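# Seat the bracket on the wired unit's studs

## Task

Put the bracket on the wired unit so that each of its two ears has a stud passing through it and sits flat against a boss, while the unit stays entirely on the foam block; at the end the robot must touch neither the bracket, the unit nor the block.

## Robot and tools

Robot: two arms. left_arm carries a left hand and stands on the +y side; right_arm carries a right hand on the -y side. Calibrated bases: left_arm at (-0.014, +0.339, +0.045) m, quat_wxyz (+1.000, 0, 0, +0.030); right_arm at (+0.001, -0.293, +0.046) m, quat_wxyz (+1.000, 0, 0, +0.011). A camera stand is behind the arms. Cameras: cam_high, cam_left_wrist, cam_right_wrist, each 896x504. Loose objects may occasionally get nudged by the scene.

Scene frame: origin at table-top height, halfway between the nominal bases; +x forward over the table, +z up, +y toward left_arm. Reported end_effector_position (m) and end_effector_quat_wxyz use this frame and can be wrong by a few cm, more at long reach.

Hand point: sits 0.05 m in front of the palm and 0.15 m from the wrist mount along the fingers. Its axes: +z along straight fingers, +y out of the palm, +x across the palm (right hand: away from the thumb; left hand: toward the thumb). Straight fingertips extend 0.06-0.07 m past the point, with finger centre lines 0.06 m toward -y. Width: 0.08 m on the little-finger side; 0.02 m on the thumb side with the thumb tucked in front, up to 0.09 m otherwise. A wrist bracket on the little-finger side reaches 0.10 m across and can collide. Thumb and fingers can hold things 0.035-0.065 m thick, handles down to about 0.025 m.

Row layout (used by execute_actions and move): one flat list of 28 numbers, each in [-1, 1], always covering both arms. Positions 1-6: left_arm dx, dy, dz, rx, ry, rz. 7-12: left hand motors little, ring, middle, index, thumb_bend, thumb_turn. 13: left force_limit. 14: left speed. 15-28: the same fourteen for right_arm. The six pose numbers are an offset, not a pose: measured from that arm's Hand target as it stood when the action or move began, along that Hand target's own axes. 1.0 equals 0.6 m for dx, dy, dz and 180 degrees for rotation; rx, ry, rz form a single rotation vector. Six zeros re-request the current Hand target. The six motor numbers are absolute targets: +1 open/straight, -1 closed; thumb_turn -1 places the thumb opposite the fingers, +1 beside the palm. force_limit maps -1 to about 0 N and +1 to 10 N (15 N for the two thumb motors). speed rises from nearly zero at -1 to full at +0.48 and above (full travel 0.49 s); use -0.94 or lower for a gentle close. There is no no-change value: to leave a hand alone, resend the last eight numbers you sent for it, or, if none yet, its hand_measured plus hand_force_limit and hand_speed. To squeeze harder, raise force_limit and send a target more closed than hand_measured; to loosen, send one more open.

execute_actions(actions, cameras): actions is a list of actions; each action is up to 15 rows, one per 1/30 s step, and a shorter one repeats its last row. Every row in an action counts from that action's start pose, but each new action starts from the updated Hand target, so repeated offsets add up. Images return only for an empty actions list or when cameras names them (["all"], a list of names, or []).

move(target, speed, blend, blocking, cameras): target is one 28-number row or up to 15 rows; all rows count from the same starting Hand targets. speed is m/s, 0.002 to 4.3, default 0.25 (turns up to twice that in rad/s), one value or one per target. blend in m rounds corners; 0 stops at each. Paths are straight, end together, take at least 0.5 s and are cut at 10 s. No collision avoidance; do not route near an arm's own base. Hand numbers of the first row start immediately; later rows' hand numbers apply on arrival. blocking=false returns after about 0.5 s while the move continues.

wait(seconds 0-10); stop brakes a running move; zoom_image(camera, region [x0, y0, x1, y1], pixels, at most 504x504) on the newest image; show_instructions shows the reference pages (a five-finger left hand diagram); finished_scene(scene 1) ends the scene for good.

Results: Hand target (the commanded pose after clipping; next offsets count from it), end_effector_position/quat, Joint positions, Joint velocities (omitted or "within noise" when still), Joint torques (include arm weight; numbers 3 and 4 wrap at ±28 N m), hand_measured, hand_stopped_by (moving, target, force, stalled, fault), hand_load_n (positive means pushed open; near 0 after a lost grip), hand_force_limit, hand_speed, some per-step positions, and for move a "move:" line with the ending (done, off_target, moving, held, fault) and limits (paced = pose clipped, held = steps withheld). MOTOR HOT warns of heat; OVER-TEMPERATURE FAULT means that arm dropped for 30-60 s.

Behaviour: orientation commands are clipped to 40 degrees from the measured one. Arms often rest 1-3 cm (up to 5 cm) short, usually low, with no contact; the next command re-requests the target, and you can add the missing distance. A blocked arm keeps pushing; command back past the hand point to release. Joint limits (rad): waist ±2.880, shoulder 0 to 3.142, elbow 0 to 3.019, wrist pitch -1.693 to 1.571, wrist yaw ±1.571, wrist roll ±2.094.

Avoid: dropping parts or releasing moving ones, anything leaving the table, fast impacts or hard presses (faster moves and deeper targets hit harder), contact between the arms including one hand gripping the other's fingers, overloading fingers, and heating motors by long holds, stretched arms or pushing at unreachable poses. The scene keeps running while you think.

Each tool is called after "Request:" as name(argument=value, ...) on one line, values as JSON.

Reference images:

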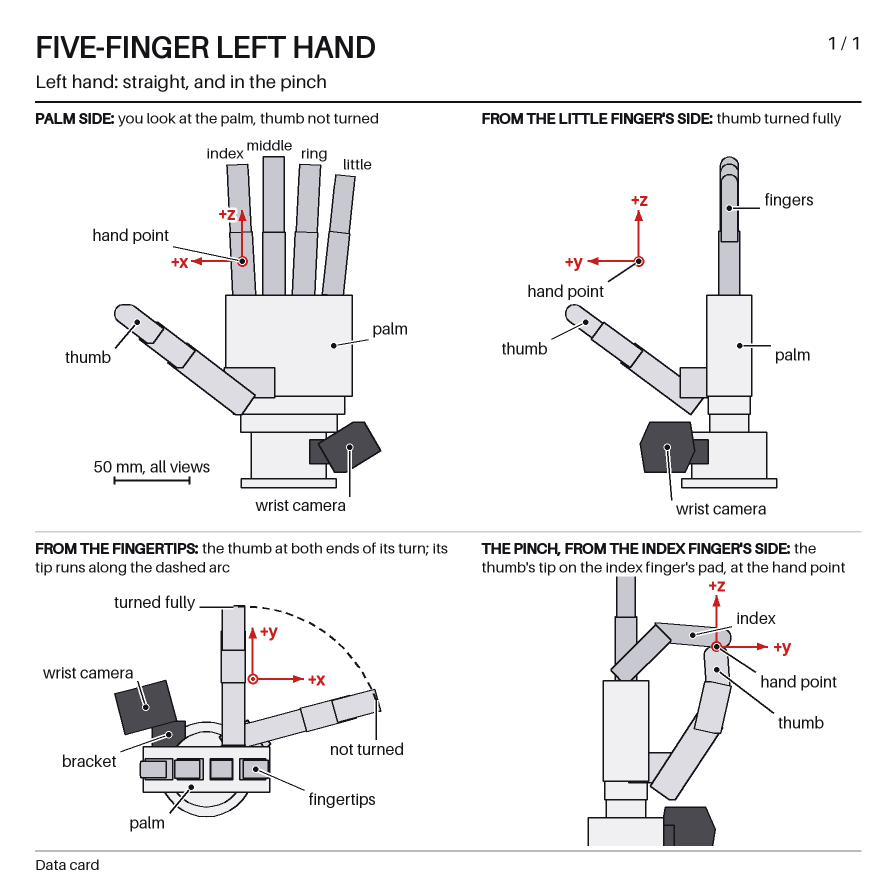

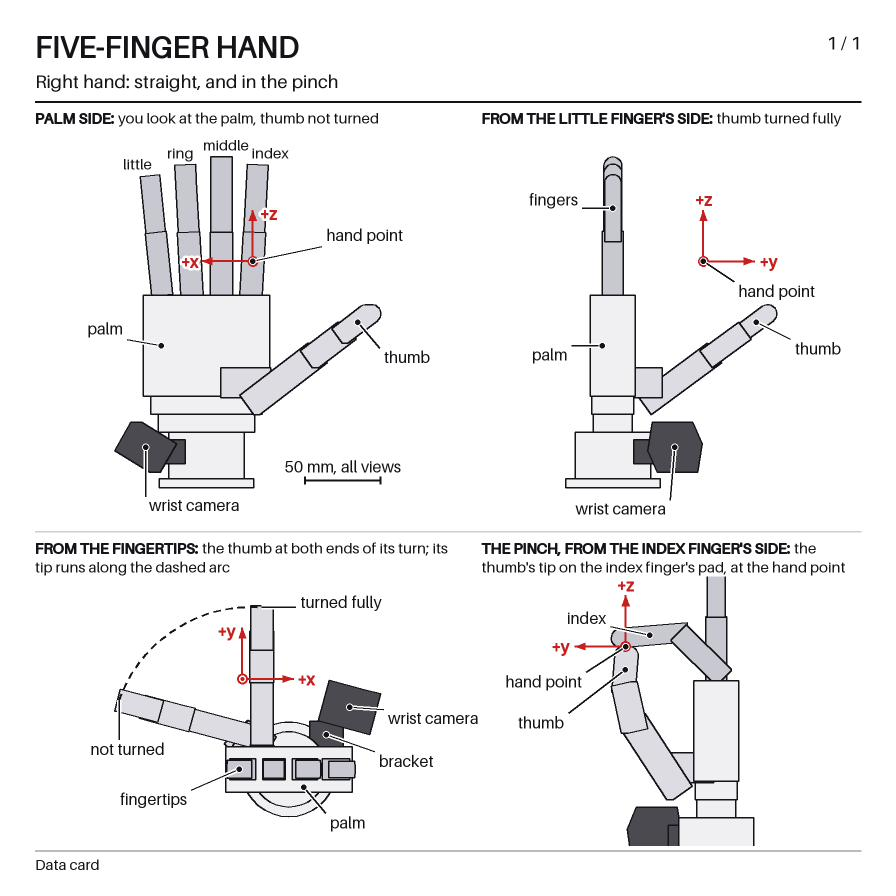

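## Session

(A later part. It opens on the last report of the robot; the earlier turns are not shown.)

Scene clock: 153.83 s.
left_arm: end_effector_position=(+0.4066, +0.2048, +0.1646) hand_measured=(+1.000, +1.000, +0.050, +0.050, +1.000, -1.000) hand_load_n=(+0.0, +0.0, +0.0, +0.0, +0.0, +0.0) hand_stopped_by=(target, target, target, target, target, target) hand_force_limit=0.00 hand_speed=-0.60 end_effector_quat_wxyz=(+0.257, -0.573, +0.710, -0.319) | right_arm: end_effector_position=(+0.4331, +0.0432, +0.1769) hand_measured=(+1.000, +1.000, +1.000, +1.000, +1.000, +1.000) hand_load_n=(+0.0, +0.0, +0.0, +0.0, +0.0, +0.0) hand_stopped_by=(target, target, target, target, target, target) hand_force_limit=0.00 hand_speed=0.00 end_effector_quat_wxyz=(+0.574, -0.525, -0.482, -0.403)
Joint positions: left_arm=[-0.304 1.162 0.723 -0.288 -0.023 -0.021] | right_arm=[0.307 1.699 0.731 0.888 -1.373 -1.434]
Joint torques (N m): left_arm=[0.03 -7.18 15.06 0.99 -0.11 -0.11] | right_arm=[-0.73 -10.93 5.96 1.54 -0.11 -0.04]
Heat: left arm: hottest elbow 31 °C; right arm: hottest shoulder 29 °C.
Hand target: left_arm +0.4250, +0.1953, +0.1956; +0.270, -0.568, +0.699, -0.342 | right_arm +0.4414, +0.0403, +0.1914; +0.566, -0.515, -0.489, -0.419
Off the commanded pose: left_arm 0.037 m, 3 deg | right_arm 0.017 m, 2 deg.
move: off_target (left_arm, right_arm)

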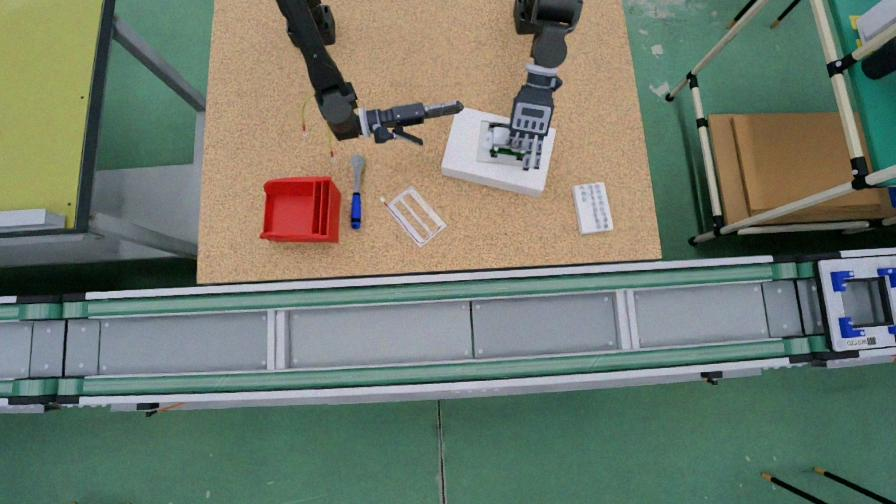

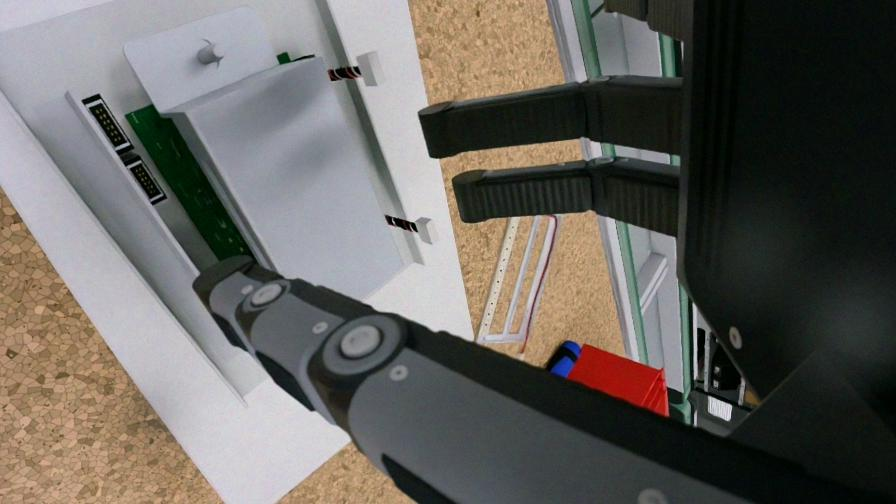

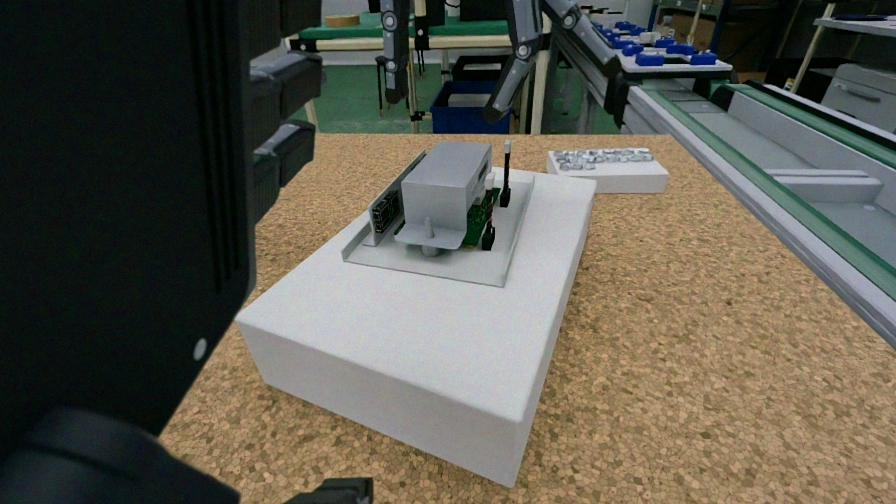

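Request:
move(target=[-0.0271,-0.1426,-0.1428,0,0,0,1,1,0.05,0.05,1,-1,0,-0.6,0,0,0,0,0,0,1,1,1,1,1,1,0,0], speed=0.15, cameras=["all"])

Request:
zoom_image(camera="cam_right_wrist", region=[340, 120, 540, 300])

Request:
zoom_image(camera="cam_high", region=[430, 90, 590, 210])

Scene clock: 155.83 s.
left_arm: end_effector_position=(+0.4011, +0.2138, +0.2839) hand_measured=(+1.000, +1.000, +0.050, +0.050, +1.000, -1.000) hand_load_n=(+0.0, +0.0, +0.0, +0.0, +0.0, +0.0) hand_stopped_by=(target, target, target, target, target, target) hand_force_limit=0.00 hand_speed=-0.60 end_effector_quat_wxyz=(+0.252, -0.577, +0.706, -0.324) | right_arm: end_effector_position=(+0.4331, +0.0432, +0.1769) hand_measured=(+1.000, +1.000, +1.000, +1.000, +1.000, +1.000) hand_load_n=(+0.0, +0.0, +0.0, +0.0, +0.0, +0.0) hand_stopped_by=(target, target, target, target, target, target) hand_force_limit=0.00 hand_speed=0.00 end_effector_quat_wxyz=(+0.574, -0.525, -0.482, -0.403)
Joint positions: left_arm=[-0.273 1.045 0.963 -0.642 0.008 -0.017] | right_arm=[0.307 1.699 0.731 0.888 -1.373 -1.434]
Joint torques (N m): left_arm=[1.61 -5.83 16.27 1.05 0.14 0.14] | right_arm=[-0.67 -11.05 5.98 1.5 -0.13 -0.03]
Heat: left arm: hottest elbow 31 °C; right arm: hottest shoulder 29 °C.
Hand target: left_arm +0.4149, +0.2156, +0.3155; +0.270, -0.568, +0.699, -0.341 | right_arm +0.4414, +0.0403, +0.1914; +0.566, -0.515, -0.489, -0.419
Off the commanded pose: left_arm 0.035 m, 3 deg | right_arm 0.017 m, 2 deg.
move: off_target (left_arm, right_arm)

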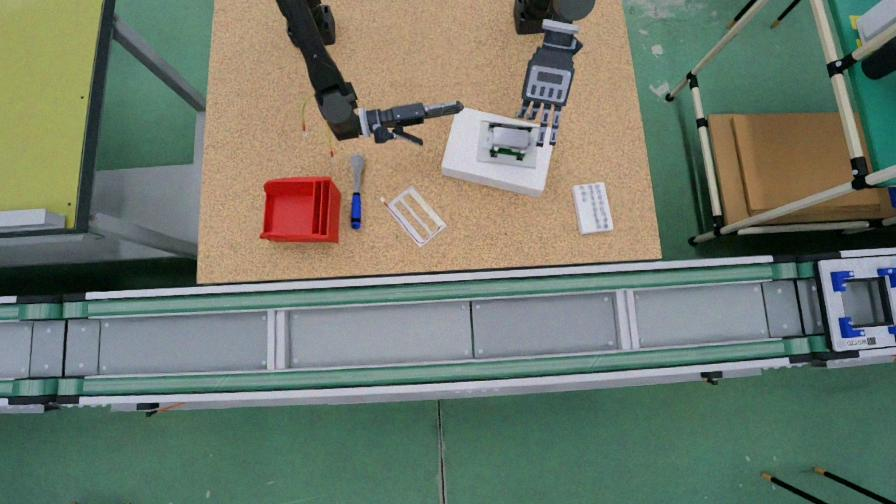

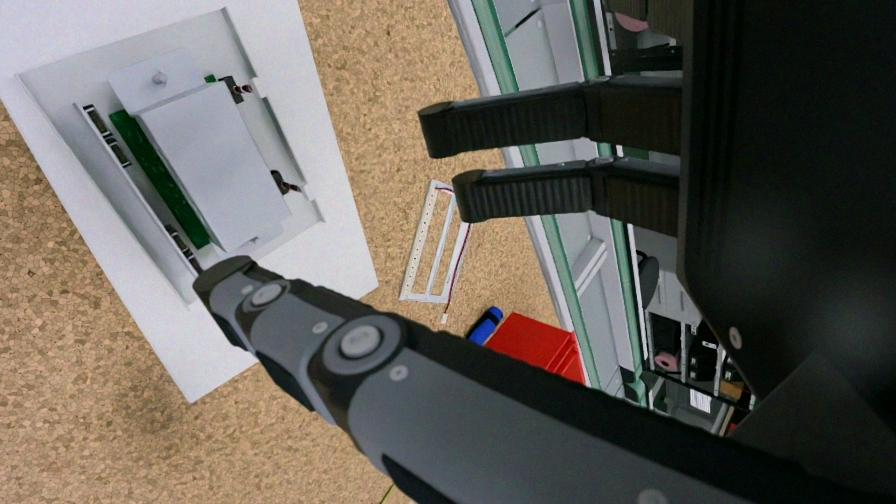

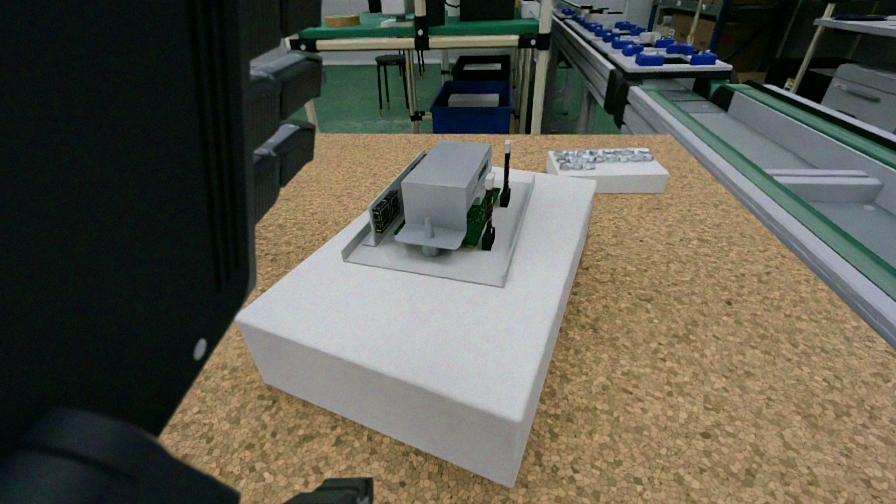

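Scaled by 2.520 from the camera's 896x504 image, which has a finer 1280x720 frame.

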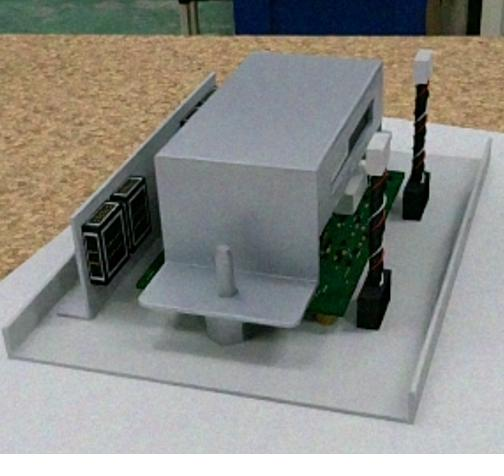

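Scaled by 3.150 from the camera's 896x504 image, which has a finer 1280x720 frame.

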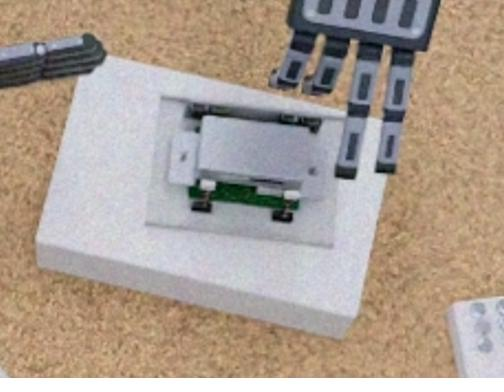

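Request:
zoom_image(camera="cam_right_wrist", region=[385, 195, 475, 265])

Request:
zoom_image(camera="cam_left_wrist", region=[80, 30, 300, 260])

Request:
zoom_image(camera="cam_high", region=[470, 115, 550, 170])

Scaled by 5.600 from the camera's 896x504 image, which has a finer 1280x720 frame.

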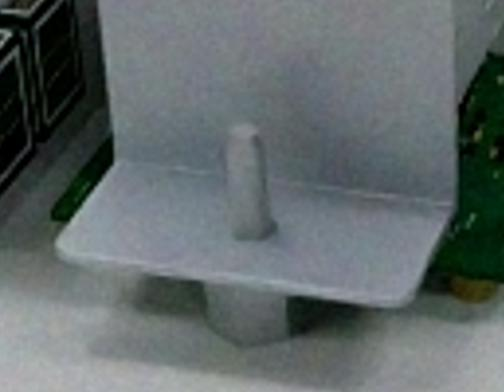

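Scaled by 2.191 from the camera's 896x504 image, which has a finer 1280x720 frame.

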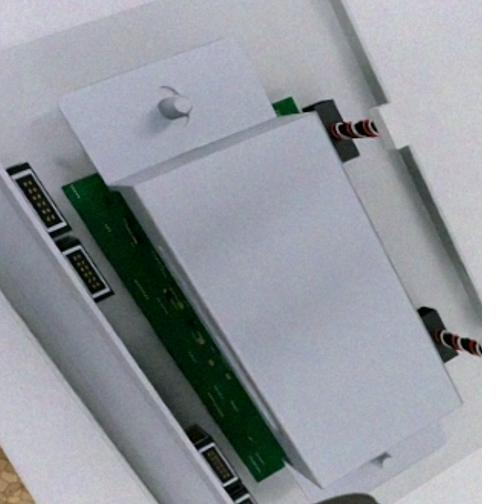

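Scaled by 6.300 from the camera's 896x504 image, which has a finer 1280x720 frame.

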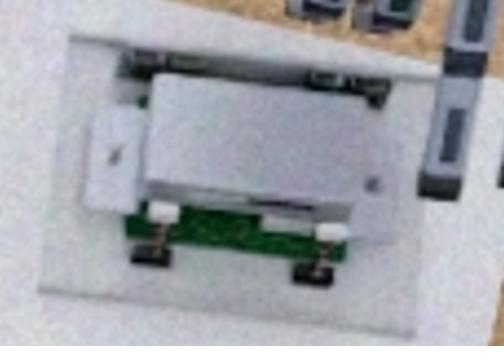

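Request:
zoom_image(camera="cam_left_wrist", region=[100, 40, 220, 130])

Request:
zoom_image(camera="cam_left_wrist", region=[210, 190, 300, 270])

Scaled by 4.200 from the camera's 896x504 image, which has a finer 1280x720 frame.

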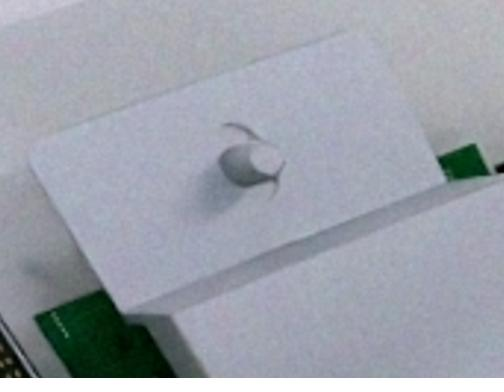

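Scaled by 5.600 from the camera's 896x504 image, which has a finer 1280x720 frame.

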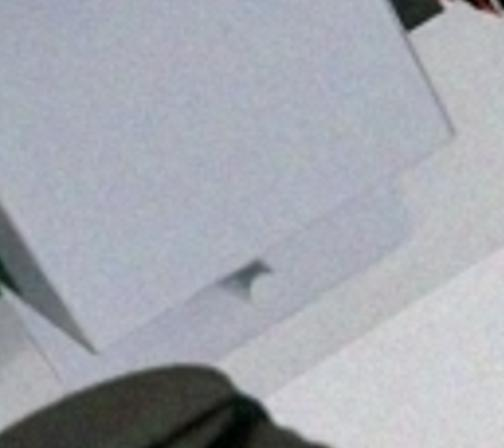

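Request:
move(target=[-0.1893,0.097,-0.018,0,0,0,1,1,0.05,0.05,1,-1,0,-0.6,0.0862,-0.082,-0.127,0,0,0,1,1,1,1,1,1,0,0], speed=0.2, cameras=["all"])

Scene clock: 159.50 s.
left_arm: end_effector_position=(+0.3900, +0.3313, +0.2687) hand_measured=(+1.000, +1.000, +0.050, +0.050, +1.000, -1.000) hand_load_n=(+0.5, +0.0, +0.0, +0.0, +0.0, +0.0) hand_stopped_by=(target, target, target, target, target, target) hand_force_limit=0.00 hand_speed=-0.60 end_effector_quat_wxyz=(+0.258, -0.575, +0.699, -0.337) | right_arm: end_effector_position=(+0.4112, -0.0333, +0.2468) hand_measured=(+1.000, +1.000, +1.000, +1.000, +1.000, +1.000) hand_load_n=(+0.0, +0.0, +0.0, +0.0, +0.0, +0.0) hand_stopped_by=(target, target, target, target, target, target) hand_force_limit=0.00 hand_speed=0.00 end_effector_quat_wxyz=(+0.574, -0.513, -0.487, -0.413)
Joint positions: left_arm=[0.106 0.995 0.883 -0.621 0.301 0.225] | right_arm=[0.136 1.45 0.664 0.763 -1.548 -1.408]
Joint torques (N m): left_arm=[1.44 -4.89 11.71 1.85 0.29 0.14] | right_arm=[-0.97 -8.29 5.55 0.72 -0.07 -0.14]
Heat: left arm: hottest elbow 31 °C; right arm: hottest shoulder 29 °C.
Hand target: left_arm +0.3950, +0.3355, +0.2755; +0.270, -0.568, +0.699, -0.341 | right_arm +0.4114, -0.0397, +0.2512; +0.566, -0.515, -0.489, -0.419
Off the commanded pose: left_arm 0.009 m, 2 deg | right_arm 0.008 m, 1 deg.
move: done

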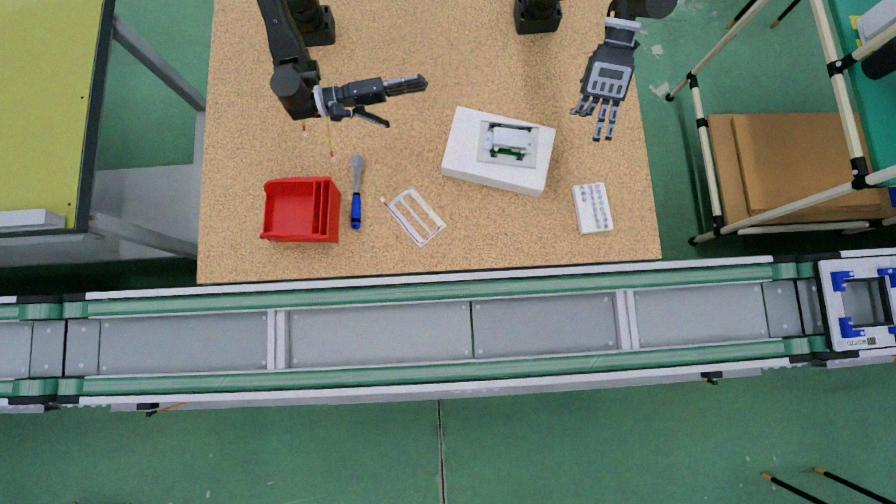

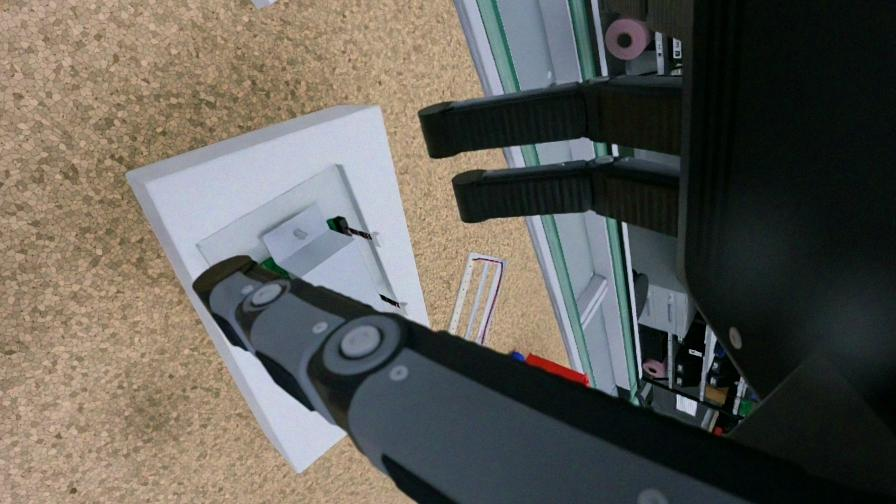

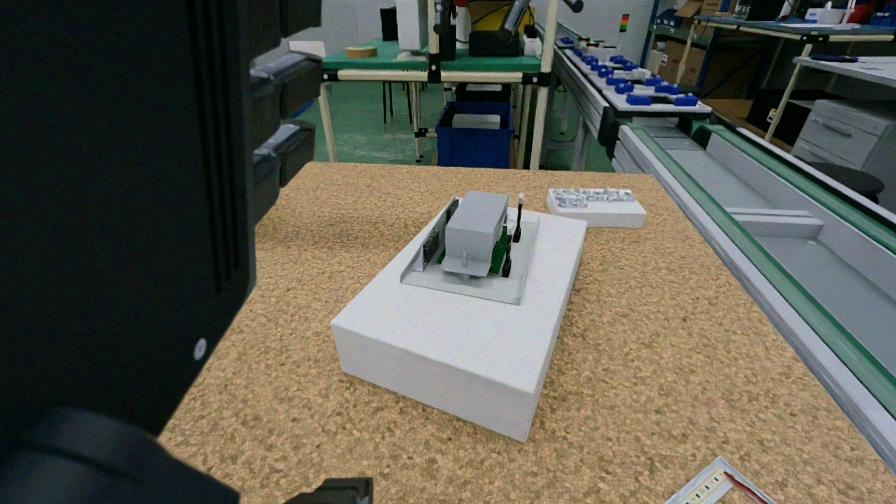

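Request:
zoom_image(camera="cam_left_wrist", region=[240, 180, 400, 300])

Request:
zoom_image(camera="cam_high", region=[440, 100, 560, 200])

Request:
zoom_image(camera="cam_right_wrist", region=[390, 180, 550, 310])

Scaled by 3.150 from the camera's 896x504 image, which has a finer 1280x720 frame.

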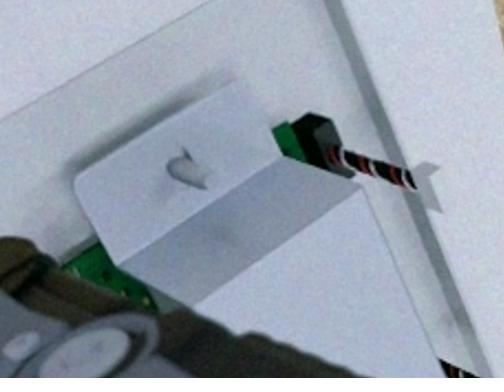

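Scaled by 4.200 from the camera's 896x504 image, which has a finer 1280x720 frame.

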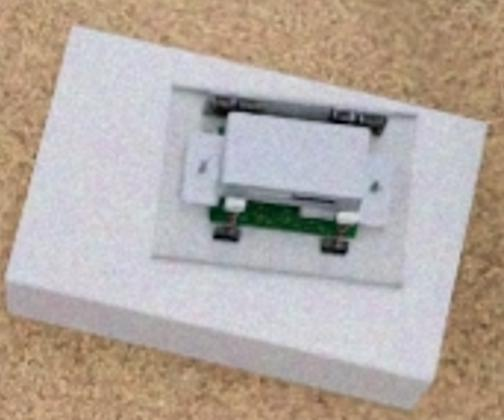

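Scaled by 3.150 from the camera's 896x504 image, which has a finer 1280x720 frame.

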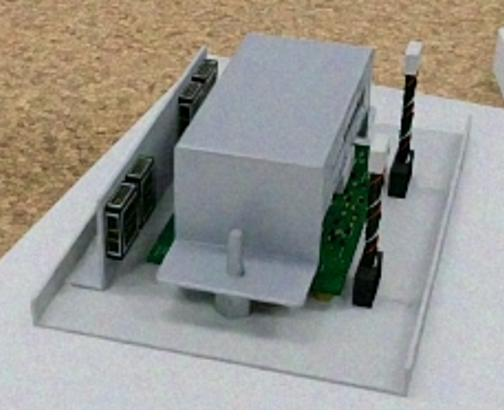

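Request:
finished_scene()

The scene is finished: the task was done.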